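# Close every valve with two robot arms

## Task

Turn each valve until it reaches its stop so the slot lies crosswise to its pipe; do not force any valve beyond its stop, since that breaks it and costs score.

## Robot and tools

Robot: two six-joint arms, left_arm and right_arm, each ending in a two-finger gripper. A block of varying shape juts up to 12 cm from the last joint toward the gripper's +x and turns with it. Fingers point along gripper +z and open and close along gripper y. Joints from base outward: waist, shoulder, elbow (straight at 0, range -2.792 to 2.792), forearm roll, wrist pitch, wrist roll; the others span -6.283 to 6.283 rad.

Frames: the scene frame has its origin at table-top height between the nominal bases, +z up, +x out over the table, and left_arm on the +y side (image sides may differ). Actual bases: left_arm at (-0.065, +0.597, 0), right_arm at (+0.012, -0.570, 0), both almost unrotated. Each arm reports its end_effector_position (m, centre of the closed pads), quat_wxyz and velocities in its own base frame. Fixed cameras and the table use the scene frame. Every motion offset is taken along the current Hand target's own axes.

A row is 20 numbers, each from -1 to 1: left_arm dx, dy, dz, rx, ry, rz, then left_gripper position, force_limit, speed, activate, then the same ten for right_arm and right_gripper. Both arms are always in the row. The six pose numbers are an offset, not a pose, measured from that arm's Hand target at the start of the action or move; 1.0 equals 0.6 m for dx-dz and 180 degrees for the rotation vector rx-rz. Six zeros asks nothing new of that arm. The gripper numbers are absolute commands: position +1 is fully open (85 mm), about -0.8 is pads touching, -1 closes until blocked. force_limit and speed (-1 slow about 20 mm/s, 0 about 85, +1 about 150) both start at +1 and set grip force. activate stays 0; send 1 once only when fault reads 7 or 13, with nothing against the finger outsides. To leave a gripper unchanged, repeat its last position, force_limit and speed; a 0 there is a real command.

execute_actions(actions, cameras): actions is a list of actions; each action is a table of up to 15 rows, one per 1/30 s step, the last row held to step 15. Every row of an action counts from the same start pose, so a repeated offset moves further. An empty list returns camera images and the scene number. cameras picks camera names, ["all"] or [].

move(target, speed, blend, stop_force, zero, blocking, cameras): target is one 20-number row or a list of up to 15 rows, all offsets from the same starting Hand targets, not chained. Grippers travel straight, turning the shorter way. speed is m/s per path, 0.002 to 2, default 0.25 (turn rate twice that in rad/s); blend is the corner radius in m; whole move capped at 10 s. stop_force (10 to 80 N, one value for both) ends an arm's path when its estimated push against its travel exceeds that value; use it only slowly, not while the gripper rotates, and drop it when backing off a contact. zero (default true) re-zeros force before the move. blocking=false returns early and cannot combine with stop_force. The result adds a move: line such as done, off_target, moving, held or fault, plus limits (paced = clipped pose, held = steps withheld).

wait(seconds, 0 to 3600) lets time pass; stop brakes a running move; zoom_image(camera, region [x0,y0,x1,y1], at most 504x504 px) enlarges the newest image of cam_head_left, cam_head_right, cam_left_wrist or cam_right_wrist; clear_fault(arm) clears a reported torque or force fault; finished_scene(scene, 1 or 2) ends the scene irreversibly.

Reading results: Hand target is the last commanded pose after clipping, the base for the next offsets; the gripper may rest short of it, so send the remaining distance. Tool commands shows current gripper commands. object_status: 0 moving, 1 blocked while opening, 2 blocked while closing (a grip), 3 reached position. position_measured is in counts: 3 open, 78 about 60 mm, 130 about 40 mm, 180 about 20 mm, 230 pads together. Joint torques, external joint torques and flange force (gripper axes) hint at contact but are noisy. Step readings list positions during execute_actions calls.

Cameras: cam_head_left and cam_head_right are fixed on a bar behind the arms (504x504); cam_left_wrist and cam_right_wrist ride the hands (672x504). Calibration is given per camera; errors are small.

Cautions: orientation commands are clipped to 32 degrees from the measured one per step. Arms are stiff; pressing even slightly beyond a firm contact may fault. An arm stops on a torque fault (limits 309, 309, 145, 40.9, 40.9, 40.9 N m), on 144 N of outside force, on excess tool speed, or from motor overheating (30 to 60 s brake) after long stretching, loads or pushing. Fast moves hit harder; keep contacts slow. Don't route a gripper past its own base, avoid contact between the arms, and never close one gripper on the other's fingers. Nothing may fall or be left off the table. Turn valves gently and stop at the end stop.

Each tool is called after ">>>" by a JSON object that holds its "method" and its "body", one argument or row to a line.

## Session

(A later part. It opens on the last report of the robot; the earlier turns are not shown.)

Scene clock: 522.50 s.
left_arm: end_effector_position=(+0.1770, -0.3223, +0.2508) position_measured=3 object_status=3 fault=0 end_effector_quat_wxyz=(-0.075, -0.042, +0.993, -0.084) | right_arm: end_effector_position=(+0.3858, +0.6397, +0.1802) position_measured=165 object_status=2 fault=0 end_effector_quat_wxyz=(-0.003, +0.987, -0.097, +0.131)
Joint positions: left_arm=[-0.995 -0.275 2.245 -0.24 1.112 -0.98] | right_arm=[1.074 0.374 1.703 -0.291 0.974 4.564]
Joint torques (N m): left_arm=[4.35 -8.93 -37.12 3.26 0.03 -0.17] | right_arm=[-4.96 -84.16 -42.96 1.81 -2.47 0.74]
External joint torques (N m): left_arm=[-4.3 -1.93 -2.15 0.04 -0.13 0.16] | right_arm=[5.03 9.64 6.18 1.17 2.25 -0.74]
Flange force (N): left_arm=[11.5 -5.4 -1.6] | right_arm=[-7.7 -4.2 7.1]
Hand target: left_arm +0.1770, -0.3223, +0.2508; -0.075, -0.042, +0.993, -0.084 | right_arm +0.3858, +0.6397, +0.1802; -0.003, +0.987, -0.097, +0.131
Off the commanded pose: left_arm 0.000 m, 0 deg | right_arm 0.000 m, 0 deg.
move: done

>>> {"method": "move", "body": {
  "target": [0,0,0,0,0,0,1,1,1,0,0,0,0,0,0,0.0139,-1,0,-1,0],
  "speed": 0.1
}}

>>> {"method": "move", "body": {
  "target": [0,0,0,0,0,0,1,1,1,0,0,0,0,0,0,0.0083,-1,0,-1,0],
  "speed": 0.05,
  "cameras": ["cam_right_wrist"]
}}

>>> {"method": "zoom_image", "body": {
  "camera": "cam_right_wrist",
  "region": [332, 205, 368, 233]
}}

Scene clock: 526.00 s.
left_arm: end_effector_position=(+0.1770, -0.3223, +0.2508) position_measured=3 object_status=3 fault=0 end_effector_quat_wxyz=(-0.075, -0.042, +0.993, -0.084) | right_arm: end_effector_position=(+0.3858, +0.6397, +0.1802) position_measured=165 object_status=2 fault=0 end_effector_quat_wxyz=(-0.006, +0.984, -0.118, +0.131)
Joint positions: left_arm=[-0.995 -0.275 2.245 -0.24 1.112 -0.98] | right_arm=[1.074 0.374 1.703 -0.291 0.974 4.608]
Joint torques (N m): left_arm=[4.31 -9.17 -37.05 3.22 0.05 -0.14] | right_arm=[-5.49 -83.28 -41.79 1.63 -1.84 0.74]
External joint torques (N m): left_arm=[-4.28 -1.54 -2.2 0.08 -0.14 0.13] | right_arm=[5.75 8.56 5.05 1.35 1.63 -0.74]
Flange force (N): left_arm=[11.1 -6.1 -1.3] | right_arm=[-8.3 -4.6 6.0]
Hand target: left_arm +0.1770, -0.3223, +0.2508; -0.075, -0.042, +0.993, -0.084 | right_arm +0.3858, +0.6397, +0.1802; -0.006, +0.984, -0.118, +0.131
Off the commanded pose: left_arm 0.000 m, 0 deg | right_arm 0.000 m, 0 deg.
move: done

Scene clock: 526.57 s.
left_arm: end_effector_position=(+0.1770, -0.3223, +0.2508) position_measured=3 object_status=3 fault=0 end_effector_quat_wxyz=(-0.075, -0.042, +0.993, -0.084) | right_arm: end_effector_position=(+0.3858, +0.6397, +0.1802) position_measured=165 object_status=2 fault=0 end_effector_quat_wxyz=(-0.008, +0.983, -0.131, +0.131)
Joint positions: left_arm=[-0.995 -0.275 2.245 -0.24 1.112 -0.98] | right_arm=[1.074 0.374 1.703 -0.291 0.974 4.634]
Joint torques (N m): left_arm=[4.31 -8.9 -37.14 3.2 -0.02 -0.16] | right_arm=[-5.66 -82.81 -41.23 1.6 -1.68 0.82]
External joint torques (N m): left_arm=[-4.29 -1.72 -2.05 0.1 -0.07 0.15] | right_arm=[5.42 8.54 4.51 1.36 1.47 -0.82]
Flange force (N): left_arm=[11.4 -5.6 -1.4] | right_arm=[-7.6 -5.2 6.0]
Hand target: left_arm +0.1770, -0.3223, +0.2508; -0.075, -0.042, +0.993, -0.084 | right_arm +0.3858, +0.6397, +0.1802; -0.008, +0.983, -0.131, +0.131
Off the commanded pose: left_arm 0.000 m, 0 deg | right_arm 0.000 m, 0 deg.
move: done
cam_right_wrist: T_world_to_cam=[[-0.26036, -0.96479, -0.03722, 0.72855], [-0.96251, 0.25632, 0.08872, 0.20843], [-0.07606, 0.05893, -0.99536, 0.30372]] pos_world=[0.4134, 0.63158, 0.31094]

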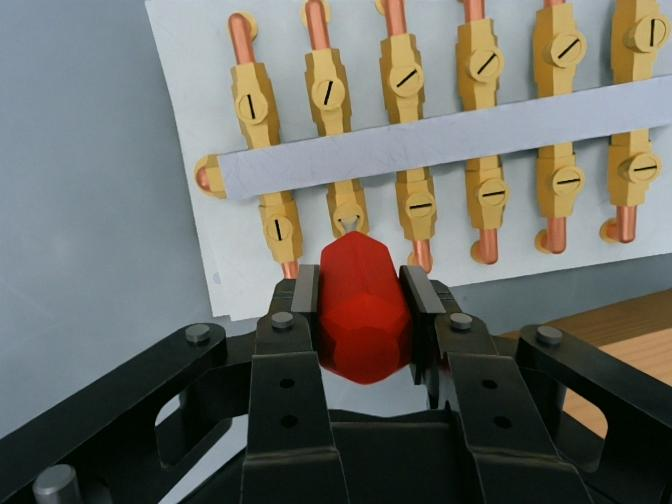

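Scaled by 14.000.

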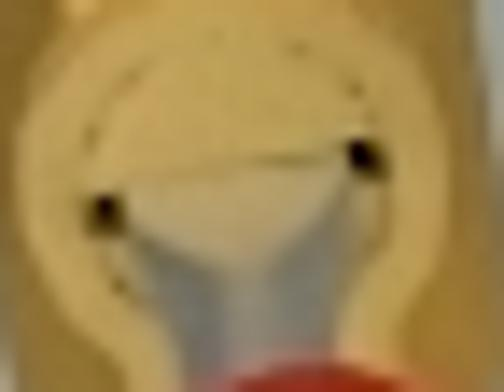

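>>> {"method": "move", "body": {
  "target": [0,0,0,0,0,0,1,1,1,0,0,0,0,0,0,0.0083,-1,0,-1,0],
  "speed": 0.05
}}

>>> {"method": "move", "body": {
  "target": [0,0,0,0,0,0,1,1,1,0,0,0,0,0,0,0.0056,-1,0,-1,0],
  "speed": 0.05
}}

Scene clock: 528.97 s.
left_arm: end_effector_position=(+0.1770, -0.3223, +0.2508) position_measured=3 object_status=3 fault=0 end_effector_quat_wxyz=(-0.075, -0.042, +0.993, -0.084) | right_arm: end_effector_position=(+0.3858, +0.6397, +0.1802) position_measured=165 object_status=2 fault=0 end_effector_quat_wxyz=(-0.010, +0.981, -0.144, +0.131)
Joint positions: left_arm=[-0.995 -0.275 2.245 -0.24 1.112 -0.98] | right_arm=[1.074 0.374 1.703 -0.291 0.974 4.66]
Joint torques (N m): left_arm=[4.13 -9.27 -37.19 3.17 0.07 -0.17] | right_arm=[-6.01 -82.12 -40.58 1.58 -1.54 0.75]
External joint torques (N m): left_arm=[-4.08 -1.52 -2.08 0.14 -0.17 0.16] | right_arm=[6.28 6.7 3.56 1.42 1.33 -0.75]
Flange force (N): left_arm=[10.5 -5.7 -1.2] | right_arm=[-8.5 -4.6 3.7]
Hand target: left_arm +0.1770, -0.3223, +0.2508; -0.075, -0.042, +0.993, -0.084 | right_arm +0.3858, +0.6397, +0.1802; -0.010, +0.981, -0.144, +0.131
Off the commanded pose: left_arm 0.000 m, 0 deg | right_arm 0.000 m, 0 deg.
move: done

Scene clock: 529.47 s.
left_arm: end_effector_position=(+0.1770, -0.3223, +0.2508) position_measured=3 object_status=3 fault=0 end_effector_quat_wxyz=(-0.075, -0.042, +0.993, -0.084) | right_arm: end_effector_position=(+0.3858, +0.6397, +0.1802) position_measured=165 object_status=2 fault=0 end_effector_quat_wxyz=(-0.011, +0.980, -0.153, +0.131)
Joint positions: left_arm=[-0.995 -0.275 2.245 -0.24 1.112 -0.98] | right_arm=[1.074 0.374 1.703 -0.291 0.974 4.678]
Joint torques (N m): left_arm=[4.62 -8.92 -36.92 3.16 0.02 -0.14] | right_arm=[-6.1 -81.97 -40.72 1.83 -1.67 1.05]
External joint torques (N m): left_arm=[-4.59 -1.79 -2.38 0.14 -0.13 0.13] | right_arm=[6.45 7.18 3.8 1.18 1.44 -1.06]
Flange force (N): left_arm=[12.0 -6.4 -1.6] | right_arm=[-8.5 -4.7 4.0]
Hand target: left_arm +0.1770, -0.3223, +0.2508; -0.075, -0.042, +0.993, -0.084 | right_arm +0.3858, +0.6397, +0.1802; -0.011, +0.980, -0.153, +0.131
Off the commanded pose: left_arm 0.000 m, 0 deg | right_arm 0.000 m, 0 deg.
move: done

Rising (−0.75→−1.06). One more degree.

>>> {"method": "move", "body": {
  "target": [0,0,0,0,0,0,1,1,1,0,0,0,0,0,0,0.0045,-1,0,-1,0],
  "speed": 0.05
}}

Scene clock: 531.20 s.
left_arm: end_effector_position=(+0.1770, -0.3223, +0.2508) position_measured=3 object_status=3 fault=0 end_effector_quat_wxyz=(-0.075, -0.042, +0.993, -0.084) | right_arm: end_effector_position=(+0.3858, +0.6397, +0.1802) position_measured=165 object_status=2 fault=0 end_effector_quat_wxyz=(-0.012, +0.978, -0.159, +0.131)
Joint positions: left_arm=[-0.995 -0.275 2.245 -0.24 1.112 -0.98] | right_arm=[1.074 0.374 1.703 -0.291 0.974 4.692]
Joint torques (N m): left_arm=[4.37 -9.27 -37 3.17 -0.01 -0.13] | right_arm=[-6.3 -81.38 -40.15 2.29 -1.55 1.5]
External joint torques (N m): left_arm=[-4.31 -1.57 -2.29 0.14 -0.09 0.12] | right_arm=[6.07 6.63 3.27 0.68 1.34 -1.5]
Flange force (N): left_arm=[11.2 -6.2 -1.5] | right_arm=[-7.2 -4.8 3.5]
Hand target: left_arm +0.1770, -0.3223, +0.2508; -0.075, -0.042, +0.993, -0.084 | right_arm +0.3858, +0.6397, +0.1802; -0.012, +0.978, -0.159, +0.131
Off the commanded pose: left_arm 0.000 m, 0 deg | right_arm 0.000 m, 0 deg.
move: done

>>> {"method": "move", "body": {
  "target": [
    [0,0,0,0,0,0,1,1,1,0,0,0,0,0,0,-0.0389,-1,0,-1,0],
    [0,0,0,0,0,0,1,1,1,0,0,0,-0.0167,0,0,-0.0389,-1,0,-1,0],
    [0,0,0,0,0,0,1,1,1,0,-0.0144,-0.06,-0.0153,0,0,-0.54,-1,0,-1,0]
  ],
  "speed": [0.1,0.05,0.3],
  "cameras": ["cam_right_wrist"]
}}

>>> {"method": "zoom_image", "body": {
  "camera": "cam_right_wrist",
  "region": [320, 200, 370, 240]
}}

Scene clock: 540.17 s.
left_arm: end_effector_position=(+0.1770, -0.3223, +0.2508) position_measured=3 object_status=3 fault=0 end_effector_quat_wxyz=(-0.075, -0.042, +0.993, -0.084) | right_arm: end_effector_position=(+0.3866, +0.6768, +0.1892) position_measured=165 object_status=2 fault=0 end_effector_quat_wxyz=(+0.090, +0.767, +0.628, +0.095)
Joint positions: left_arm=[-0.995 -0.275 2.245 -0.24 1.112 -0.98] | right_arm=[1.096 0.416 1.623 -0.286 1.016 3.005]
Joint torques (N m): left_arm=[4.44 -9.24 -37.12 3.21 0.01 -0.15] | right_arm=[-3.2 -82.66 -37.51 2.98 -0.87 0.22]
External joint torques (N m): left_arm=[-4.43 -1.4 -2.14 0.09 -0.11 0.14] | right_arm=[3.09 3.89 0.03 0.13 0.6 -0.2]
Flange force (N): left_arm=[11.3 -6.4 -1.1] | right_arm=[6.9 -2.9 1.3]
Hand target: left_arm +0.1770, -0.3223, +0.2508; -0.075, -0.042, +0.993, -0.084 | right_arm +0.3867, +0.6767, +0.1892; +0.090, +0.767, +0.628, +0.095
Off the commanded pose: left_arm 0.000 m, 0 deg | right_arm 0.000 m, 0 deg.
move: done
cam_right_wrist: T_world_to_cam=[[0.94245, -0.19476, 0.27177, -0.27974], [-0.27455, -0.91469, 0.2966, 0.68614], [0.19082, -0.35414, -0.91551, 0.47185]] pos_world=[0.36199, 0.74023, 0.3045]

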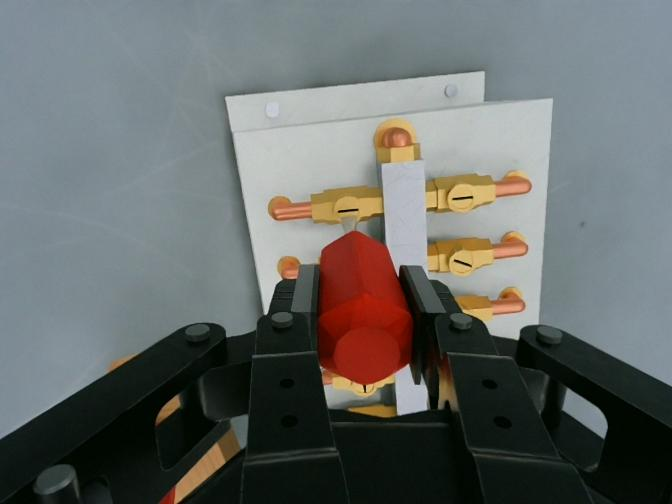

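Scaled by 10.080.

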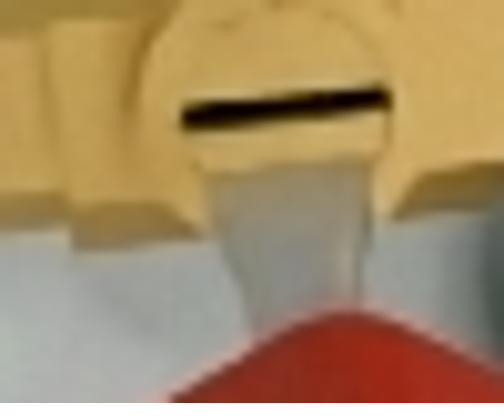

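>>> {"method": "move", "body": {
  "target": [0,0,0,0,0,0,1,1,1,0,0.002,0.0002,0.0098,0,0,0,-1,0,-1,0],
  "speed": 0.05,
  "cameras": ["cam_right_wrist"]
}}

>>> {"method": "zoom_image", "body": {
  "camera": "cam_right_wrist",
  "region": [332, 205, 368, 233]
}}

Scene clock: 544.73 s.
left_arm: end_effector_position=(+0.1770, -0.3223, +0.2508) position_measured=3 object_status=3 fault=0 end_effector_quat_wxyz=(-0.075, -0.042, +0.993, -0.084) | right_arm: end_effector_position=(+0.3885, +0.6778, +0.1836) position_measured=165 object_status=2 fault=0 end_effector_quat_wxyz=(+0.090, +0.767, +0.628, +0.095)
Joint positions: left_arm=[-0.995 -0.275 2.245 -0.24 1.112 -0.98] | right_arm=[1.095 0.422 1.624 -0.287 1.008 3.006]
Joint torques (N m): left_arm=[4.26 -9.23 -37.1 3.21 0.03 -0.17] | right_arm=[-3.21 -83.58 -37.42 2.96 -0.84 0.28]
External joint torques (N m): left_arm=[-4.23 -1.46 -2.13 0.09 -0.12 0.15] | right_arm=[2.99 3.91 -0.02 0.14 0.57 -0.26]
Flange force (N): left_arm=[10.8 -6.0 -1.2] | right_arm=[7.0 -2.7 1.4]
Hand target: left_arm +0.1770, -0.3223, +0.2508; -0.075, -0.042, +0.993, -0.084 | right_arm +0.3885, +0.6778, +0.1836; +0.090, +0.767, +0.628, +0.095
Off the commanded pose: left_arm 0.000 m, 0 deg | right_arm 0.000 m, 0 deg.
move: done
cam_right_wrist: T_world_to_cam=[[0.94242, -0.19484, 0.2718, -0.27975], [-0.27464, -0.91467, 0.29657, 0.68927], [0.19082, -0.35414, -0.91552, 0.46671]] pos_world=[0.36389, 0.74122, 0.2989]

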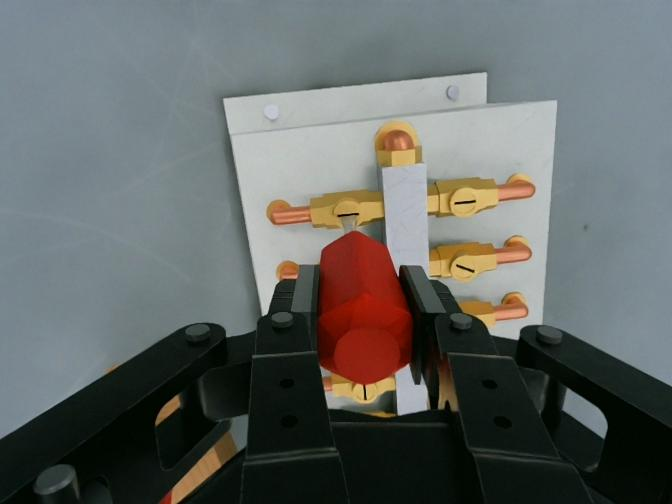

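Scaled by 14.000.

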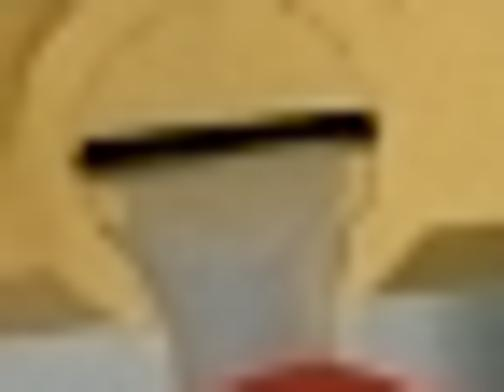

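>>> {"method": "move", "body": {
  "target": [0,0,0,0,0,0,1,1,1,0,0.0011,-0.0004,0.0015,0,0,0,-1,0,-1,0],
  "speed": 0.03
}}

>>> {"method": "move", "body": {
  "target": [0,0,0,0,0,0,1,1,1,0,0,0,0.0083,0,0,0,-1,0,-1,0],
  "speed": 0.012,
  "stop_force": 11,
  "cameras": ["cam_right_wrist"]
}}

>>> {"method": "zoom_image", "body": {
  "camera": "cam_right_wrist",
  "region": [332, 205, 368, 233]
}}

Scene clock: 549.07 s.
left_arm: end_effector_position=(+0.1770, -0.3223, +0.2508) position_measured=3 object_status=3 fault=0 end_effector_quat_wxyz=(-0.075, -0.042, +0.993, -0.084) | right_arm: end_effector_position=(+0.3887, +0.6785, +0.1827) position_measured=165 object_status=2 fault=0 end_effector_quat_wxyz=(+0.090, +0.767, +0.628, +0.095)
Joint positions: left_arm=[-0.995 -0.275 2.245 -0.24 1.112 -0.98] | right_arm=[1.095 0.424 1.624 -0.287 1.007 3.007]
Joint torques (N m): left_arm=[4.32 -8.85 -37.12 3.2 0.04 -0.14] | right_arm=[-3.04 -83.58 -37.49 2.97 -0.86 0.25]
External joint torques (N m): left_arm=[-4.32 -1.74 -2.13 0.1 -0.14 0.13] | right_arm=[2.88 3.25 -0.07 0.15 0.59 -0.23]
Flange force (N): left_arm=[11.4 -5.8 -1.4] | right_arm=[6.2 -2.6 0.8]
Hand target: left_arm +0.1770, -0.3223, +0.2508; -0.075, -0.042, +0.993, -0.084 | right_arm +0.3887, +0.6785, +0.1827; +0.090, +0.767, +0.628, +0.095
Off the commanded pose: left_arm 0.000 m, 0 deg | right_arm 0.000 m, 0 deg.
move: done

Scene clock: 549.90 s.
left_arm: end_effector_position=(+0.1770, -0.3223, +0.2508) position_measured=3 object_status=3 fault=0 end_effector_quat_wxyz=(-0.075, -0.042, +0.993, -0.084) | right_arm: end_effector_position=(+0.3893, +0.6787, +0.1806) position_measured=165 object_status=2 fault=0 end_effector_quat_wxyz=(+0.090, +0.767, +0.628, +0.096)
Joint positions: left_arm=[-0.995 -0.275 2.245 -0.24 1.112 -0.98] | right_arm=[1.094 0.426 1.625 -0.288 1.003 3.007]
Joint torques (N m): left_arm=[4.64 -9.2 -37.06 3.2 0.02 -0.11] | right_arm=[-6.43 -68.93 -29.8 2.83 -1.4 0.04]
External joint torques (N m): left_arm=[-4.55 -1.79 -2.2 0.1 -0.11 0.09] | right_arm=[6.38 -10.52 -7.38 0.26 1.13 -0.02]
Flange force (N): left_arm=[12.1 -6.1 -1.4] | right_arm=[4.8 -3.6 -17.6]
Hand target: left_arm +0.1770, -0.3223, +0.2508; -0.075, -0.042, +0.993, -0.084 | right_arm +0.3893, +0.6786, +0.1806; +0.090, +0.767, +0.628, +0.096 (not the last commanded pose)
Off the commanded pose: left_arm 0.000 m, 0 deg | right_arm 0.003 m, 0 deg.
move: contact (right_arm)
cam_right_wrist: T_world_to_cam=[[0.94241, -0.19482, 0.27188, -0.27948], [-0.27456, -0.91483, 0.29616, 0.69129], [0.19102, -0.35375, -0.91563, 0.46378]] pos_world=[0.36458, 0.74202, 0.2959]

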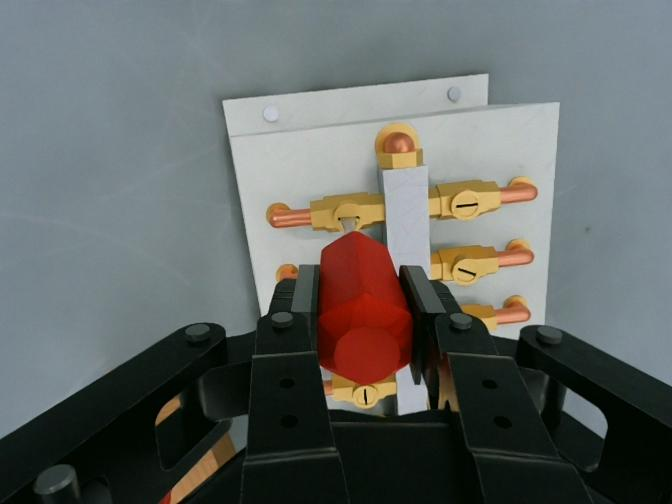

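Scaled by 14.000.

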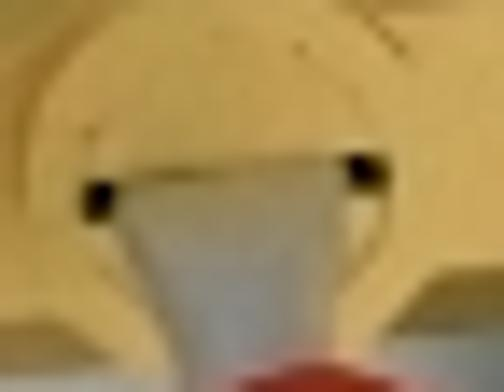

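>>> {"method": "move", "body": {
  "target": [0,0,0,0,0,0,1,1,1,0,0,0,0.004,0,0,0,-1,0,-1,0],
  "speed": 0.01,
  "stop_force": 12
}}

Scene clock: 574.27 s.
left_arm: end_effector_position=(+0.1770, -0.3223, +0.2508) position_measured=3 object_status=3 fault=0 end_effector_quat_wxyz=(-0.075, -0.042, +0.993, -0.084) | right_arm: end_effector_position=(+0.3895, +0.6787, +0.1800) position_measured=165 object_status=2 fault=0 end_effector_quat_wxyz=(+0.090, +0.767, +0.629, +0.096)
Joint positions: left_arm=[-0.995 -0.275 2.245 -0.24 1.112 -0.98] | right_arm=[1.094 0.426 1.625 -0.288 1.002 3.007]
Joint torques (N m): left_arm=[4.5 -8.94 -37 3.18 0.01 -0.09] | right_arm=[-9.17 -56.2 -23.39 2.66 -1.94 -0.1]
External joint torques (N m): left_arm=[-4.46 -1.82 -2.3 0.12 -0.11 0.08] | right_arm=[9.26 -23.8 -13.9 0.45 1.67 0.12]
Flange force (N): left_arm=[12.0 -6.1 -1.6] | right_arm=[2.1 -4.2 -35.0]
Hand target: left_arm +0.1770, -0.3223, +0.2508; -0.075, -0.042, +0.993, -0.084 | right_arm +0.3895, +0.6787, +0.1800; +0.090, +0.767, +0.629, +0.096 (not the last commanded pose)
Off the commanded pose: left_arm 0.000 m, 0 deg | right_arm 0.002 m, 0 deg.
move: contact (right_arm)

>>> {"method": "move", "body": {
  "target": [
    [0,0,0,0,0,0,1,1,1,0,0,0,-0.0015,0,0,0,-1,0,-1,0],
    [0,0,0,0,0,0,1,1,1,0,0.0008,0,-0.0015,0,0,0.239,-1,0,-1,0],
    [0,0,0,0,0,0,1,1,1,0,0.0018,-0.0005,-0.0015,0,0,0.367,-1,0,-1,0],
    [0,0,0,0,0,0,1,1,1,0,0.0028,-0.0008,-0.0015,0,0,0.494,-1,0,-1,0]
  ],
  "speed": [0.05,0.15,0.15,0.15],
  "blend": [0,0.005,0.005,0]
}}

>>> {"method": "move", "body": {
  "target": [0,0,0,0,0,0,1,1,1,0,0,0,0,0,0,0.0167,-1,0,-1,0],
  "speed": 0.1,
  "cameras": ["cam_right_wrist"]
}}

>>> {"method": "zoom_image", "body": {
  "camera": "cam_right_wrist",
  "region": [332, 205, 368, 233]
}}

Scene clock: 584.80 s.
left_arm: end_effector_position=(+0.1770, -0.3223, +0.2508) position_measured=3 object_status=3 fault=0 end_effector_quat_wxyz=(-0.075, -0.042, +0.993, -0.084) | right_arm: end_effector_position=(+0.3891, +0.6805, +0.1808) position_measured=165 object_status=2 fault=0 end_effector_quat_wxyz=(-0.003, +0.987, -0.088, +0.132)
Joint positions: left_arm=[-0.995 -0.275 2.245 -0.24 1.112 -0.98] | right_arm=[1.096 0.428 1.622 -0.288 1.005 4.56]
Joint torques (N m): left_arm=[4.68 -9.35 -37 3.23 0.05 -0.13] | right_arm=[-1.6 -85.39 -45.1 3.39 -5.8 0.73]
External joint torques (N m): left_arm=[-4.64 -1.46 -2.27 0.07 -0.14 0.12] | right_arm=[1.37 5.55 7.96 -0.4 5.6 -0.73]
Flange force (N): left_arm=[11.9 -6.8 -1.1] | right_arm=[-4.3 4.3 0.9]
Hand target: left_arm +0.1770, -0.3223, +0.2508; -0.075, -0.042, +0.993, -0.084 | right_arm +0.3891, +0.6805, +0.1808; -0.003, +0.987, -0.088, +0.132
Off the commanded pose: left_arm 0.000 m, 0 deg | right_arm 0.000 m, 0 deg.
move: done

Scene clock: 585.43 s.
left_arm: end_effector_position=(+0.1770, -0.3223, +0.2508) position_measured=3 object_status=3 fault=0 end_effector_quat_wxyz=(-0.075, -0.042, +0.993, -0.084) | right_arm: end_effector_position=(+0.3891, +0.6805, +0.1808) position_measured=165 object_status=2 fault=0 end_effector_quat_wxyz=(-0.006, +0.985, -0.114, +0.131)
Joint positions: left_arm=[-0.995 -0.275 2.245 -0.24 1.112 -0.98] | right_arm=[1.096 0.428 1.622 -0.288 1.005 4.612]
Joint torques (N m): left_arm=[4.36 -9.13 -37.06 3.21 0 -0.14] | right_arm=[-2.09 -85.5 -44.41 3.06 -5.34 0.75]
External joint torques (N m): left_arm=[-4.3 -1.76 -2.25 0.1 -0.1 0.13] | right_arm=[1.9 5.05 6.99 -0.05 5.13 -0.75]
Flange force (N): left_arm=[11.3 -5.9 -1.6] | right_arm=[-4.2 3.3 0.3]
Hand target: left_arm +0.1770, -0.3223, +0.2508; -0.075, -0.042, +0.993, -0.084 | right_arm +0.3891, +0.6805, +0.1808; -0.006, +0.985, -0.114, +0.131
Off the commanded pose: left_arm 0.000 m, 0 deg | right_arm 0.000 m, 0 deg.
move: done
cam_right_wrist: T_world_to_cam=[[-0.22818, -0.97318, -0.02922, 0.76062], [-0.97047, 0.22493, 0.08714, 0.22585], [-0.07823, 0.04825, -0.99577, 0.31044]] pos_world=[0.41702, 0.67444, 0.31167]

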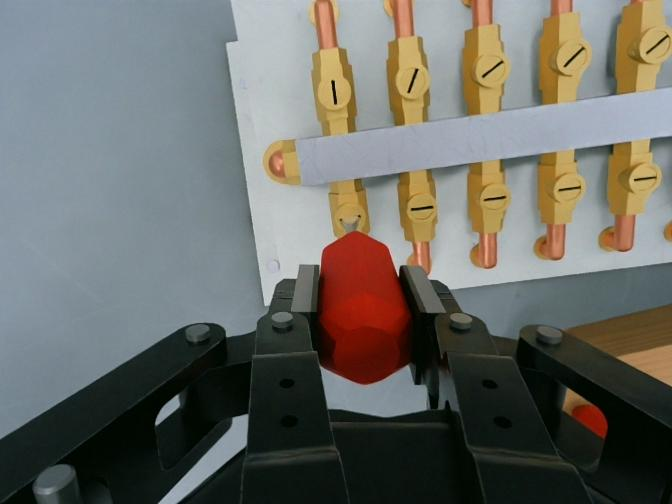

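Scaled by 14.000.

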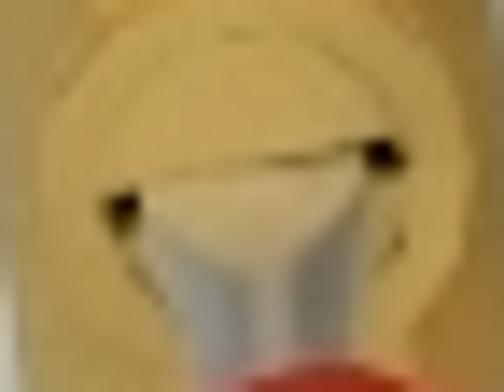

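>>> {"method": "move", "body": {
  "target": [0,0,0,0,0,0,1,1,1,0,0,0,0,0,0,0.0111,-1,0,-1,0],
  "speed": 0.05
}}

>>> {"method": "move", "body": {
  "target": [0,0,0,0,0,0,1,1,1,0,0,0,0,0,0,0.0056,-1,0,-1,0],
  "speed": 0.05
}}

>>> {"method": "move", "body": {
  "target": [0,0,0,0,0,0,1,1,1,0,0,0,0,0,0,0.0056,-1,0,-1,0],
  "speed": 0.05
}}

Scene clock: 589.00 s.
left_arm: end_effector_position=(+0.1770, -0.3223, +0.2508) position_measured=3 object_status=3 fault=0 end_effector_quat_wxyz=(-0.075, -0.042, +0.993, -0.084) | right_arm: end_effector_position=(+0.3891, +0.6805, +0.1808) position_measured=165 object_status=2 fault=0 end_effector_quat_wxyz=(-0.008, +0.983, -0.131, +0.131)
Joint positions: left_arm=[-0.995 -0.275 2.245 -0.24 1.112 -0.98] | right_arm=[1.096 0.428 1.622 -0.288 1.005 4.647]
Joint torques (N m): left_arm=[4.56 -8.76 -36.92 3.2 0.03 -0.12] | right_arm=[-2.43 -85.09 -44.12 3.01 -5.2 0.76]
External joint torques (N m): left_arm=[-4.54 -1.86 -2.28 0.09 -0.12 0.11] | right_arm=[2.28 4.68 6.68 0 4.99 -0.77]
Flange force (N): left_arm=[12.1 -6.1 -1.6] | right_arm=[-4.4 3.3 -0.1]
Hand target: left_arm +0.1770, -0.3223, +0.2508; -0.075, -0.042, +0.993, -0.084 | right_arm +0.3891, +0.6805, +0.1808; -0.008, +0.983, -0.131, +0.131
Off the commanded pose: left_arm 0.000 m, 0 deg | right_arm 0.000 m, 0 deg.
move: done

Scene clock: 589.50 s.
left_arm: end_effector_position=(+0.1770, -0.3223, +0.2508) position_measured=3 object_status=3 fault=0 end_effector_quat_wxyz=(-0.075, -0.042, +0.993, -0.084) | right_arm: end_effector_position=(+0.3891, +0.6805, +0.1808) position_measured=165 object_status=2 fault=0 end_effector_quat_wxyz=(-0.010, +0.981, -0.140, +0.131)
Joint positions: left_arm=[-0.995 -0.275 2.245 -0.24 1.112 -0.98] | right_arm=[1.096 0.428 1.622 -0.288 1.005 4.665]
Joint torques (N m): left_arm=[4.3 -9.05 -36.98 3.23 0.01 -0.08] | right_arm=[-2.34 -85.45 -44.05 3 -5.06 0.74]
External joint torques (N m): left_arm=[-4.28 -1.65 -2.29 0.07 -0.11 0.07] | right_arm=[2.1 5.19 6.65 0.01 4.85 -0.74]
Flange force (N): left_arm=[11.3 -6.1 -1.6] | right_arm=[-4.1 2.8 0.6]
Hand target: left_arm +0.1770, -0.3223, +0.2508; -0.075, -0.042, +0.993, -0.084 | right_arm +0.3891, +0.6805, +0.1808; -0.010, +0.981, -0.140, +0.131
Off the commanded pose: left_arm 0.000 m, 0 deg | right_arm 0.000 m, 0 deg.
move: done

Scene clock: 590.00 s.
left_arm: end_effector_position=(+0.1770, -0.3223, +0.2508) position_measured=3 object_status=3 fault=0 end_effector_quat_wxyz=(-0.075, -0.042, +0.993, -0.084) | right_arm: end_effector_position=(+0.3891, +0.6805, +0.1808) position_measured=165 object_status=2 fault=0 end_effector_quat_wxyz=(-0.011, +0.980, -0.149, +0.131)
Joint positions: left_arm=[-0.995 -0.275 2.245 -0.24 1.112 -0.98] | right_arm=[1.096 0.428 1.622 -0.288 1.005 4.683]
Joint torques (N m): left_arm=[4.15 -9.33 -37.06 3.15 -0.01 -0.17] | right_arm=[-2.54 -84.75 -43.66 2.96 -4.99 0.74]
External joint torques (N m): left_arm=[-4.12 -1.38 -2.21 0.15 -0.09 0.16] | right_arm=[2.7 4.3 6.15 0.07 4.77 -0.74]
Flange force (N): left_arm=[10.4 -6.1 -1.4] | right_arm=[-4.6 2.9 -0.6]
Hand target: left_arm +0.1770, -0.3223, +0.2508; -0.075, -0.042, +0.993, -0.084 | right_arm +0.3891, +0.6805, +0.1808; -0.011, +0.980, -0.149, +0.131
Off the commanded pose: left_arm 0.000 m, 0 deg | right_arm 0.000 m, 0 deg.
move: done

>>> {"method": "move", "body": {
  "target": [0,0,0,0,0,0,1,1,1,0,0,0,0,0,0,0.0056,-1,0,-1,0],
  "speed": 0.05
}}

>>> {"method": "move", "body": {
  "target": [0,0,0,0,0,0,1,1,1,0,0,0,0,0,0,0.0056,-1,0,-1,0],
  "speed": 0.05
}}

Scene clock: 592.23 s.
left_arm: end_effector_position=(+0.1770, -0.3223, +0.2508) position_measured=3 object_status=3 fault=0 end_effector_quat_wxyz=(-0.075, -0.042, +0.993, -0.084) | right_arm: end_effector_position=(+0.3891, +0.6805, +0.1808) position_measured=165 object_status=2 fault=0 end_effector_quat_wxyz=(-0.012, +0.979, -0.157, +0.131)
Joint positions: left_arm=[-0.995 -0.275 2.245 -0.24 1.112 -0.98] | right_arm=[1.095 0.428 1.622 -0.288 1.005 4.7]
Joint torques (N m): left_arm=[4.2 -9.24 -37.06 3.23 0.04 -0.07] | right_arm=[-2.84 -84.51 -43.67 3.35 -5.07 1.16]
External joint torques (N m): left_arm=[-4.16 -1.56 -2.25 0.08 -0.13 0.05] | right_arm=[2.63 4.6 6.39 -0.35 4.87 -1.16]
Flange force (N): left_arm=[11.0 -6.1 -1.5] | right_arm=[-4.0 3.0 -0.3]
Hand target: left_arm +0.1770, -0.3223, +0.2508; -0.075, -0.042, +0.993, -0.084 | right_arm +0.3891, +0.6805, +0.1808; -0.012, +0.979, -0.157, +0.131
Off the commanded pose: left_arm 0.000 m, 0 deg | right_arm 0.000 m, 0 deg.
move: done

Scene clock: 592.73 s.
left_arm: end_effector_position=(+0.1770, -0.3223, +0.2508) position_measured=3 object_status=3 fault=0 end_effector_quat_wxyz=(-0.075, -0.042, +0.993, -0.084) | right_arm: end_effector_position=(+0.3891, +0.6805, +0.1808) position_measured=165 object_status=2 fault=0 end_effector_quat_wxyz=(-0.013, +0.977, -0.166, +0.131)
Joint positions: left_arm=[-0.995 -0.275 2.245 -0.24 1.112 -0.98] | right_arm=[1.095 0.428 1.622 -0.288 1.005 4.718]
Joint torques (N m): left_arm=[4.19 -9.11 -36.97 3.22 0 -0.16] | right_arm=[-3.12 -83.98 -42.33 3.82 -4.43 1.72]
External joint torques (N m): left_arm=[-4.09 -1.98 -2.31 0.08 -0.09 0.15] | right_arm=[2.91 3.56 4.98 -0.81 4.24 -1.72]
Flange force (N): left_arm=[11.0 -5.3 -2.1] | right_arm=[-3.1 1.9 -1.2]
Hand target: left_arm +0.1770, -0.3223, +0.2508; -0.075, -0.042, +0.993, -0.084 | right_arm +0.3891, +0.6805, +0.1808; -0.013, +0.977, -0.166, +0.131
Off the commanded pose: left_arm 0.000 m, 0 deg | right_arm 0.000 m, 0 deg.
move: done

>>> {"method": "move", "body": {
  "target": [
    [0,0,0,0,0,0,1,1,1,0,0,0,0,0,0,-0.0389,-1,0,-1,0],
    [0,0,0,0,0,0,1,1,1,0,0,0,-0.0167,0,0,-0.0389,-1,0,-1,0],
    [0,0,0,0,0,0,1,1,1,0,0,0,-0.075,0,0,-0.0389,-1,0,-1,0],
    [0,0,0,0,0,0,1,1,1,0,0.1095,-0.0257,-0.075,0,0,-0.55,-1,0,-1,0],
    [0,0,0,0,0,0,1,1,1,0,0.1095,-0.0257,-0.04,0,0,-0.55,-1,0,-1,0]
  ],
  "speed": [0.1,0.05,0.2,0.3,0.1],
  "blend": [0,0.002,0.01,0.01,0],
  "cameras": ["cam_right_wrist"]
}}

>>> {"method": "zoom_image", "body": {
  "camera": "cam_right_wrist",
  "region": [300, 170, 400, 240]
}}

Scene clock: 605.10 s.
left_arm: end_effector_position=(+0.1770, -0.3223, +0.2508) position_measured=3 object_status=3 fault=0 end_effector_quat_wxyz=(-0.075, -0.042, +0.993, -0.084) | right_arm: end_effector_position=(+0.4476, +0.6740, +0.2216) position_measured=165 object_status=2 fault=0 end_effector_quat_wxyz=(+0.091, +0.761, +0.635, +0.095)
Joint positions: left_arm=[-0.995 -0.275 2.245 -0.24 1.112 -0.98] | right_arm=[1.024 0.43 1.538 -0.268 1.066 2.892]
Joint torques (N m): left_arm=[4.32 -9.35 -36.97 3.21 0.02 -0.11] | right_arm=[-3.17 -86.08 -38.98 3.17 -0.93 0.17]
External joint torques (N m): left_arm=[-4.2 -1.84 -2.34 0.09 -0.12 0.1] | right_arm=[3.27 3.73 -0.1 0.11 0.6 -0.15]
Flange force (N): left_arm=[11.2 -5.8 -1.8] | right_arm=[7.4 -2.2 0.9]
Hand target: left_arm +0.1770, -0.3223, +0.2508; -0.075, -0.042, +0.993, -0.084 | right_arm +0.4476, +0.6740, +0.2216; +0.091, +0.761, +0.635, +0.095
Off the commanded pose: left_arm 0.000 m, 0 deg | right_arm 0.000 m, 0 deg.
move: done
cam_right_wrist: T_world_to_cam=[[0.94579, -0.17678, 0.27244, -0.3604], [-0.25815, -0.91824, 0.30034, 0.68489], [0.19707, -0.35438, -0.9141, 0.48596]] pos_world=[0.4219, 0.7374, 0.3367]

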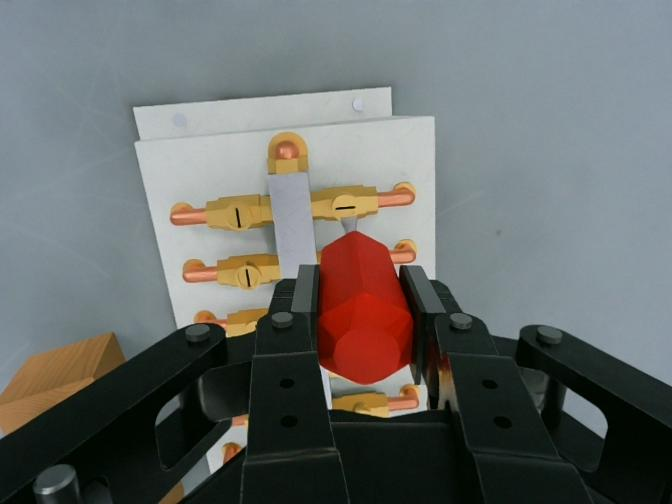

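Scaled by 5.040.

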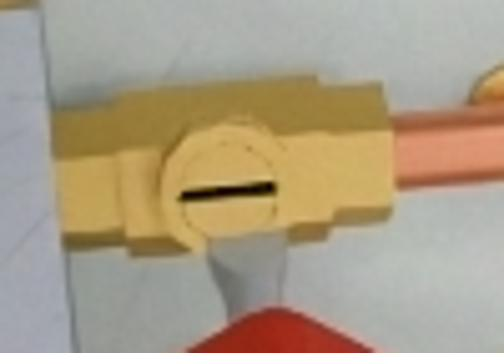

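>>> {"method": "move", "body": {
  "target": [0,0,0,0,0,0,1,1,1,0,0,-0.0017,0.0283,0,0,0.0028,-1,0,-1,0],
  "speed": 0.1,
  "cameras": ["cam_right_wrist"]
}}

>>> {"method": "zoom_image", "body": {
  "camera": "cam_right_wrist",
  "region": [320, 200, 370, 240]
}}

Scene clock: 608.73 s.
left_arm: end_effector_position=(+0.1770, -0.3223, +0.2508) position_measured=3 object_status=3 fault=0 end_effector_quat_wxyz=(-0.075, -0.042, +0.993, -0.084) | right_arm: end_effector_position=(+0.4511, +0.6739, +0.2050) position_measured=165 object_status=2 fault=0 end_effector_quat_wxyz=(+0.091, +0.764, +0.632, +0.095)
Joint positions: left_arm=[-0.995 -0.275 2.245 -0.24 1.112 -0.98] | right_arm=[1.021 0.443 1.551 -0.271 1.04 2.905]
Joint torques (N m): left_arm=[4.12 -9.29 -37.05 3.17 0.03 -0.15] | right_arm=[-3.48 -86.69 -38.83 3.13 -0.77 0.37]
External joint torques (N m): left_arm=[-4.05 -1.66 -2.28 0.14 -0.13 0.14] | right_arm=[3.44 4.07 0.29 0.1 0.43 -0.35]
Flange force (N): left_arm=[10.6 -5.7 -1.7] | right_arm=[6.9 -2.5 1.7]
Hand target: left_arm +0.1770, -0.3223, +0.2508; -0.075, -0.042, +0.993, -0.084 | right_arm +0.4511, +0.6738, +0.2049; +0.091, +0.764, +0.632, +0.095
Off the commanded pose: left_arm 0.000 m, 0 deg | right_arm 0.000 m, 0 deg.
move: done
cam_right_wrist: T_world_to_cam=[[0.94418, -0.18556, 0.2722, -0.35238], [-0.26611, -0.91667, 0.29816, 0.69366], [0.19419, -0.35396, -0.91488, 0.47122]] pos_world=[0.42579, 0.73726, 0.3202]

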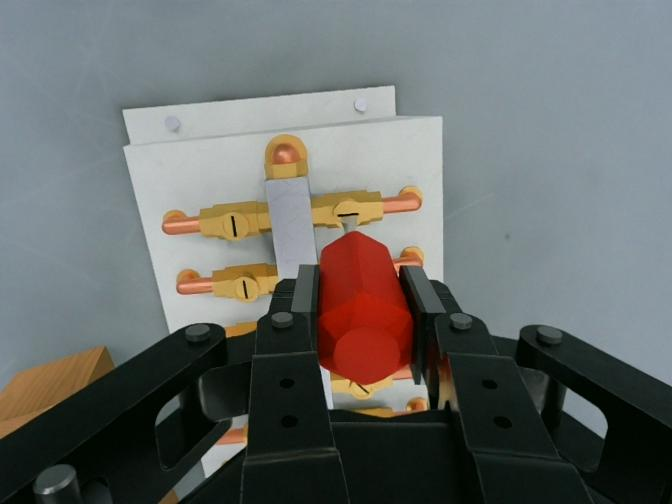

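Scaled by 10.080.

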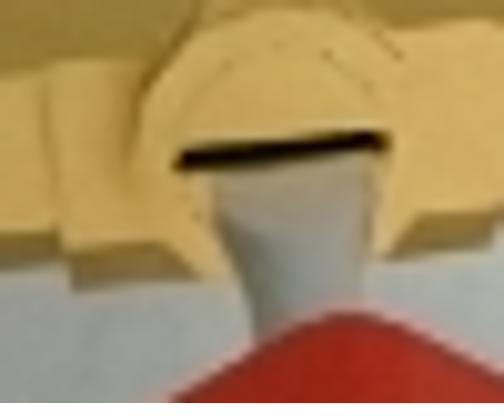

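>>> {"method": "move", "body": {
  "target": [0,0,0,0,0,0,1,1,1,0,0.0002,-0.0008,0.0055,0,0,0.0044,-1,0,-1,0],
  "speed": 0.05,
  "cameras": ["cam_right_wrist"]
}}

>>> {"method": "zoom_image", "body": {
  "camera": "cam_right_wrist",
  "region": [332, 205, 368, 233]
}}

Scene clock: 612.93 s.
left_arm: end_effector_position=(+0.1770, -0.3223, +0.2508) position_measured=3 object_status=3 fault=0 end_effector_quat_wxyz=(-0.075, -0.042, +0.993, -0.084) | right_arm: end_effector_position=(+0.4515, +0.6740, +0.2016) position_measured=165 object_status=2 fault=0 end_effector_quat_wxyz=(+0.090, +0.768, +0.627, +0.096)
Joint positions: left_arm=[-0.995 -0.275 2.245 -0.24 1.112 -0.98] | right_arm=[1.02 0.445 1.553 -0.272 1.035 2.92]
Joint torques (N m): left_arm=[4.61 -9.04 -37.06 3.18 0 -0.11] | right_arm=[-3.24 -86.69 -38.48 3.1 -0.95 0.28]
External joint torques (N m): left_arm=[-4.52 -2.02 -2.31 0.13 -0.1 0.1] | right_arm=[3.24 2.83 -0.32 0.14 0.61 -0.26]
Flange force (N): left_arm=[12.3 -5.9 -1.8] | right_arm=[6.5 -2.2 0.1]
Hand target: left_arm +0.1770, -0.3223, +0.2508; -0.075, -0.042, +0.993, -0.084 | right_arm +0.4515, +0.6740, +0.2016; +0.090, +0.768, +0.627, +0.096
Off the commanded pose: left_arm 0.000 m, 0 deg | right_arm 0.000 m, 0 deg.
move: done
cam_right_wrist: T_world_to_cam=[[0.94156, -0.19905, 0.27173, -0.3415], [-0.27834, -0.9141, 0.29486, 0.69938], [0.1897, -0.35326, -0.91609, 0.46984]] pos_world=[0.42708, 0.7373, 0.317]

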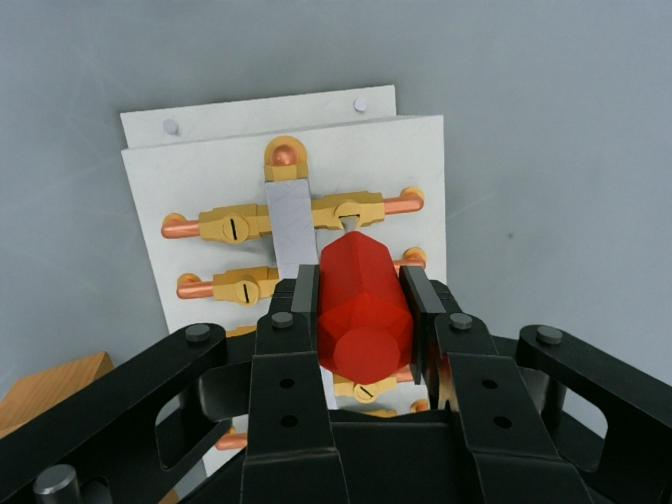

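Scaled by 14.000.

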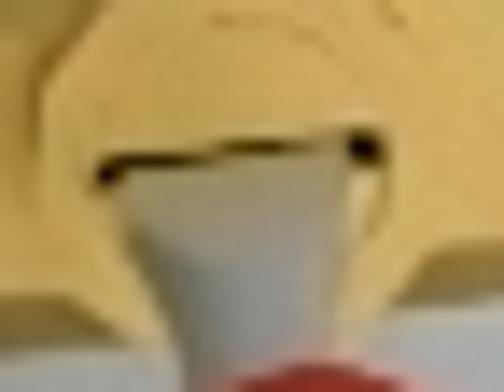

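>>> {"method": "move", "body": {
  "target": [0,0,0,0,0,0,1,1,1,0,0,0,0.01,0,0,0,-1,0,-1,0],
  "speed": 0.012,
  "stop_force": 11,
  "cameras": ["cam_right_wrist"]
}}

>>> {"method": "zoom_image", "body": {
  "camera": "cam_right_wrist",
  "region": [332, 205, 368, 233]
}}

Scene clock: 616.47 s.
left_arm: end_effector_position=(+0.1770, -0.3223, +0.2508) position_measured=3 object_status=3 fault=0 end_effector_quat_wxyz=(-0.075, -0.042, +0.993, -0.084) | right_arm: end_effector_position=(+0.4527, +0.6740, +0.1973) position_measured=165 object_status=2 fault=0 end_effector_quat_wxyz=(+0.090, +0.768, +0.627, +0.096)
Joint positions: left_arm=[-0.995 -0.275 2.245 -0.24 1.112 -0.98] | right_arm=[1.019 0.449 1.556 -0.273 1.028 2.92]
Joint torques (N m): left_arm=[4.38 -9.07 -37.09 3.23 0.01 -0.13] | right_arm=[-7.13 -69.98 -29.65 2.86 -1.43 0.25]
External joint torques (N m): left_arm=[-4.34 -1.75 -2.22 0.07 -0.11 0.12] | right_arm=[7.71 -13.46 -8.82 0.38 1.09 -0.24]
Flange force (N): left_arm=[11.5 -5.9 -1.5] | right_arm=[5.0 -3.7 -20.8]
Hand target: left_arm +0.1770, -0.3223, +0.2508; -0.075, -0.042, +0.993, -0.084 | right_arm +0.4527, +0.6740, +0.1973; +0.090, +0.768, +0.627, +0.096 (not the last commanded pose)
Off the commanded pose: left_arm 0.000 m, 0 deg | right_arm 0.002 m, 0 deg.
move: contact (right_arm)
cam_right_wrist: T_world_to_cam=[[0.94153, -0.19904, 0.27185, -0.34152], [-0.27832, -0.91419, 0.2946, 0.70109], [0.18989, -0.35304, -0.91614, 0.46554]] pos_world=[0.42828, 0.7373, 0.3128]

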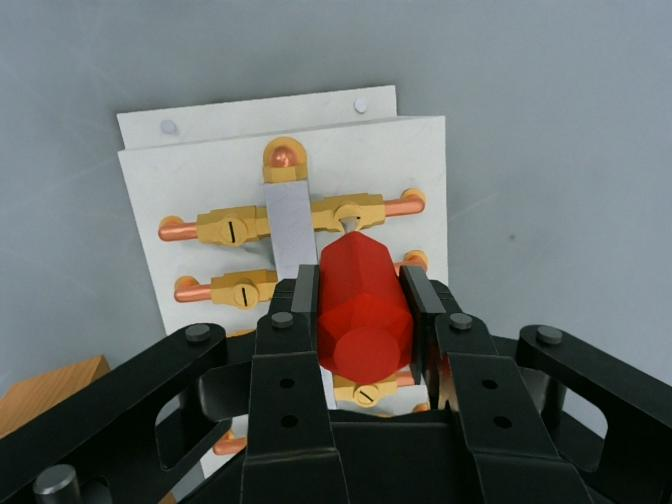

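Scaled by 14.000.

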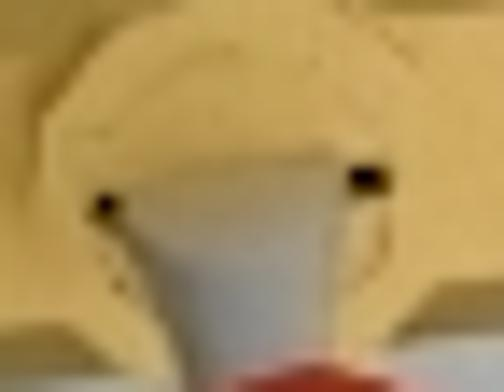

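>>> {"method": "move", "body": {
  "target": [
    [0,0,0,0,0,0,1,1,1,0,0,0,-0.0015,0,0,0,-1,0,-1,0],
    [0,0,0,0,0,0,1,1,1,0,0.0006,0,-0.0015,0,0,0.239,-1,0,-1,0],
    [0,0,0,0,0,0,1,1,1,0,0.0015,-0.0005,-0.0015,0,0,0.367,-1,0,-1,0],
    [0,0,0,0,0,0,1,1,1,0,0.0023,-0.0008,-0.0015,0,0,0.494,-1,0,-1,0]
  ],
  "speed": [0.05,0.15,0.15,0.15],
  "blend": [0,0.005,0.005,0]
}}

>>> {"method": "move", "body": {
  "target": [0,0,0,0,0,0,1,1,1,0,0,0,0,0,0,0.0139,-1,0,-1,0],
  "speed": 0.1,
  "cameras": ["cam_right_wrist"]
}}

>>> {"method": "zoom_image", "body": {
  "camera": "cam_right_wrist",
  "region": [332, 205, 368, 233]
}}

Scene clock: 625.87 s.
left_arm: end_effector_position=(+0.1770, -0.3223, +0.2508) position_measured=3 object_status=3 fault=0 end_effector_quat_wxyz=(-0.075, -0.042, +0.993, -0.084) | right_arm: end_effector_position=(+0.4523, +0.6754, +0.1981) position_measured=165 object_status=2 fault=0 end_effector_quat_wxyz=(-0.003, +0.987, -0.090, +0.132)
Joint positions: left_arm=[-0.995 -0.275 2.245 -0.24 1.112 -0.98] | right_arm=[1.02 0.45 1.553 -0.273 1.031 4.473]
Joint torques (N m): left_arm=[4.14 -9.1 -37.15 3.19 0.04 -0.12] | right_arm=[-3.24 -87.13 -38.41 2.97 -0.87 0.3]
External joint torques (N m): left_arm=[-4.1 -1.72 -2.16 0.11 -0.13 0.11] | right_arm=[3.28 3.68 0.11 0.15 0.59 -0.3]
Flange force (N): left_arm=[10.9 -5.6 -1.5] | right_arm=[-2.3 -6.8 1.1]
Hand target: left_arm +0.1770, -0.3223, +0.2508; -0.075, -0.042, +0.993, -0.084 | right_arm +0.4523, +0.6754, +0.1981; -0.003, +0.987, -0.091, +0.132
Off the commanded pose: left_arm 0.000 m, 0 deg | right_arm 0.000 m, 0 deg.
move: done

Scene clock: 626.43 s.
left_arm: end_effector_position=(+0.1770, -0.3223, +0.2508) position_measured=3 object_status=3 fault=0 end_effector_quat_wxyz=(-0.075, -0.042, +0.993, -0.084) | right_arm: end_effector_position=(+0.4523, +0.6754, +0.1981) position_measured=165 object_status=2 fault=0 end_effector_quat_wxyz=(-0.006, +0.985, -0.112, +0.131)
Joint positions: left_arm=[-0.995 -0.275 2.245 -0.24 1.112 -0.98] | right_arm=[1.02 0.45 1.553 -0.273 1.031 4.517]
Joint torques (N m): left_arm=[4.4 -9.08 -37.14 3.2 0.01 -0.15] | right_arm=[-3.23 -87.23 -38.33 2.99 -0.87 0.17]
External joint torques (N m): left_arm=[-4.31 -1.96 -2.18 0.1 -0.11 0.14] | right_arm=[3.05 3.27 -0.11 0.14 0.6 -0.18]
Flange force (N): left_arm=[11.6 -5.5 -1.7] | right_arm=[-2.4 -6.5 0.7]
Hand target: left_arm +0.1770, -0.3223, +0.2508; -0.075, -0.042, +0.993, -0.084 | right_arm +0.4523, +0.6754, +0.1981; -0.006, +0.985, -0.112, +0.131
Off the commanded pose: left_arm 0.000 m, 0 deg | right_arm 0.000 m, 0 deg.
move: done
cam_right_wrist: T_world_to_cam=[[-0.22401, -0.97418, -0.02827, 0.76922], [-0.97143, 0.22086, 0.08682, 0.29006], [-0.07834, 0.04691, -0.99582, 0.33381]] pos_world=[0.48024, 0.66963, 0.32898]

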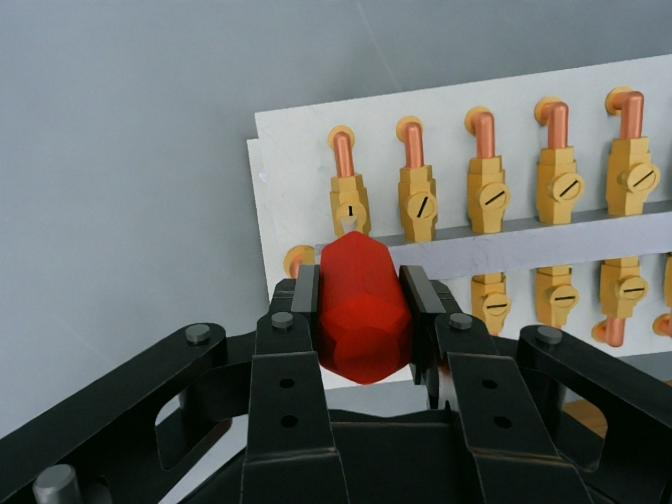

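Scaled by 14.000.

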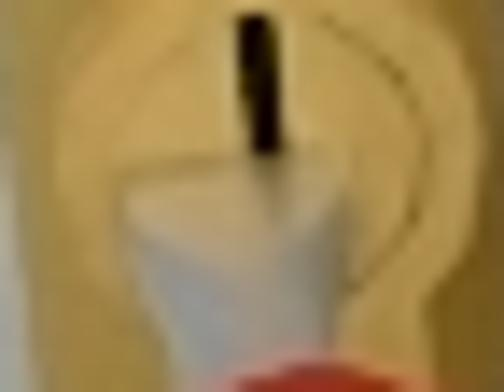

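>>> {"method": "move", "body": {
  "target": [
    [0,0,0,0,0,0,1,1,1,0,0,0,-0.002,0,0,0,-1,0,-1,0],
    [0,0,0,0,0,0,1,1,1,0,0.001,0.0028,-0.002,0,0,-0.504,-1,0,-1,0]
  ],
  "speed": 0.2,
  "cameras": ["cam_right_wrist"]
}}

>>> {"method": "zoom_image", "body": {
  "camera": "cam_right_wrist",
  "region": [332, 205, 368, 233]
}}

Scene clock: 636.23 s.
left_arm: end_effector_position=(+0.1770, -0.3223, +0.2508) position_measured=3 object_status=3 fault=0 end_effector_quat_wxyz=(-0.075, -0.042, +0.993, -0.084) | right_arm: end_effector_position=(+0.4522, +0.6737, +0.1993) position_measured=165 object_status=2 fault=0 end_effector_quat_wxyz=(+0.089, +0.772, +0.622, +0.097)
Joint positions: left_arm=[-0.995 -0.275 2.245 -0.24 1.112 -0.98] | right_arm=[1.019 0.447 1.555 -0.273 1.031 2.932]
Joint torques (N m): left_arm=[4.43 -9.14 -37.13 3.18 0.03 -0.07] | right_arm=[-3.34 -87.18 -38.45 3.07 -0.92 0.16]
External joint torques (N m): left_arm=[-4.37 -1.68 -2.11 0.13 -0.13 0.06] | right_arm=[3.41 4.34 0.11 0.14 0.59 -0.15]
Flange force (N): left_arm=[11.7 -6.0 -1.3] | right_arm=[7.7 -2.7 1.7]
Hand target: left_arm +0.1770, -0.3223, +0.2508; -0.075, -0.042, +0.993, -0.084 | right_arm +0.4522, +0.6737, +0.1994; +0.089, +0.772, +0.622, +0.097
Off the commanded pose: left_arm 0.000 m, 0 deg | right_arm 0.000 m, 0 deg.
move: done
cam_right_wrist: T_world_to_cam=[[0.93902, -0.21109, 0.27143, -0.33227], [-0.28927, -0.91172, 0.29169, 0.7039], [0.1859, -0.35243, -0.91719, 0.46886]] pos_world=[0.42847, 0.73686, 0.3149]

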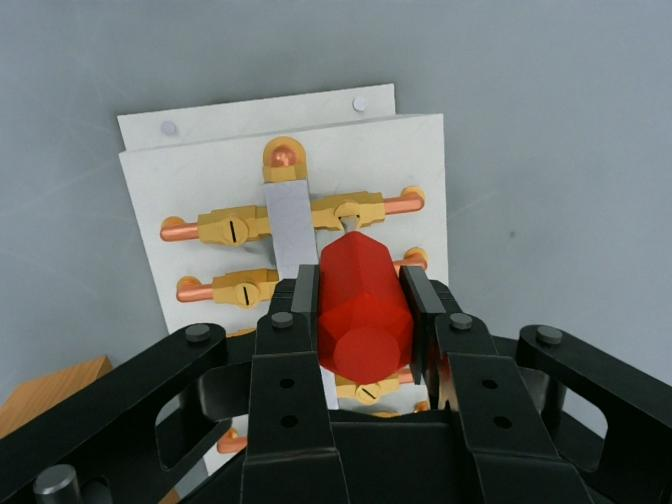

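Scaled by 14.000.

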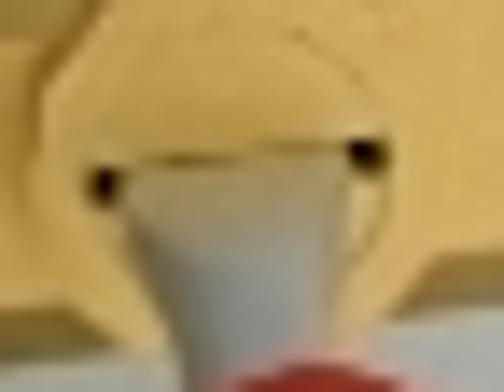

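>>> {"method": "move", "body": {
  "target": [0,0,0,0,0,0,1,1,1,0,-0.0006,0,0,0,0,0,-1,0,-1,0],
  "speed": 0.03
}}

>>> {"method": "move", "body": {
  "target": [0,0,0,0,0,0,1,1,1,0,0,0,0.009,0,0,0,-1,0,-1,0],
  "speed": 0.012,
  "stop_force": 11,
  "cameras": ["cam_right_wrist"]
}}

>>> {"method": "zoom_image", "body": {
  "camera": "cam_right_wrist",
  "region": [332, 205, 368, 233]
}}

Scene clock: 639.90 s.
left_arm: end_effector_position=(+0.1770, -0.3223, +0.2508) position_measured=3 object_status=3 fault=0 end_effector_quat_wxyz=(-0.075, -0.042, +0.993, -0.084) | right_arm: end_effector_position=(+0.4521, +0.6733, +0.1994) position_measured=165 object_status=2 fault=0 end_effector_quat_wxyz=(+0.089, +0.772, +0.622, +0.097)
Joint positions: left_arm=[-0.995 -0.275 2.245 -0.24 1.112 -0.98] | right_arm=[1.019 0.447 1.556 -0.273 1.031 2.932]
Joint torques (N m): left_arm=[4.38 -8.97 -36.99 3.2 0.06 -0.14] | right_arm=[-3.22 -86.92 -38.39 3.09 -0.92 0.25]
External joint torques (N m): left_arm=[-4.31 -1.9 -2.27 0.1 -0.16 0.13] | right_arm=[3.41 3.88 -0.02 0.14 0.59 -0.23]
Flange force (N): left_arm=[11.6 -5.7 -1.6] | right_arm=[7.3 -2.6 1.2]
Hand target: left_arm +0.1770, -0.3223, +0.2508; -0.075, -0.042, +0.993, -0.084 | right_arm +0.4521, +0.6733, +0.1994; +0.089, +0.772, +0.622, +0.097
Off the commanded pose: left_arm 0.000 m, 0 deg | right_arm 0.000 m, 0 deg.
move: done

Scene clock: 640.93 s.
left_arm: end_effector_position=(+0.1770, -0.3223, +0.2508) position_measured=3 object_status=3 fault=0 end_effector_quat_wxyz=(-0.075, -0.042, +0.993, -0.084) | right_arm: end_effector_position=(+0.4534, +0.6733, +0.1949) position_measured=165 object_status=2 fault=0 end_effector_quat_wxyz=(+0.089, +0.772, +0.622, +0.097)
Joint positions: left_arm=[-0.995 -0.275 2.245 -0.24 1.112 -0.98] | right_arm=[1.018 0.45 1.559 -0.274 1.024 2.933]
Joint torques (N m): left_arm=[4.53 -9.09 -36.96 3.2 0.04 -0.13] | right_arm=[-7.73 -67.74 -28.63 2.71 -1.71 0.13]
External joint torques (N m): left_arm=[-4.46 -1.88 -2.37 0.1 -0.14 0.12] | right_arm=[7.6 -15.78 -9.73 0.5 1.38 -0.11]
Flange force (N): left_arm=[11.9 -6.1 -1.7] | right_arm=[4.1 -3.5 -23.7]
Hand target: left_arm +0.1770, -0.3223, +0.2508; -0.075, -0.042, +0.993, -0.084 | right_arm +0.4534, +0.6733, +0.1949; +0.089, +0.772, +0.622, +0.097 (not the last commanded pose)
Off the commanded pose: left_arm 0.000 m, 0 deg | right_arm 0.001 m, 0 deg.
move: contact (right_arm)
cam_right_wrist: T_world_to_cam=[[0.939, -0.21115, 0.27146, -0.33227], [-0.28927, -0.91182, 0.29137, 0.70531], [0.186, -0.35213, -0.91729, 0.46431]] pos_world=[0.42967, 0.73645, 0.3106]

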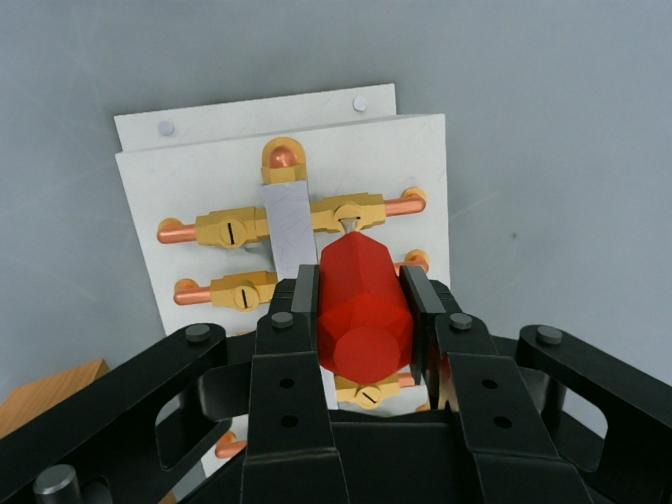

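Scaled by 14.000.

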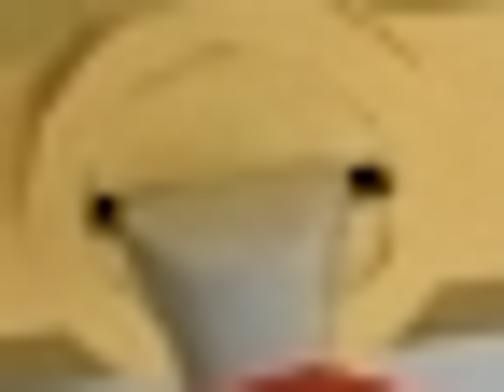

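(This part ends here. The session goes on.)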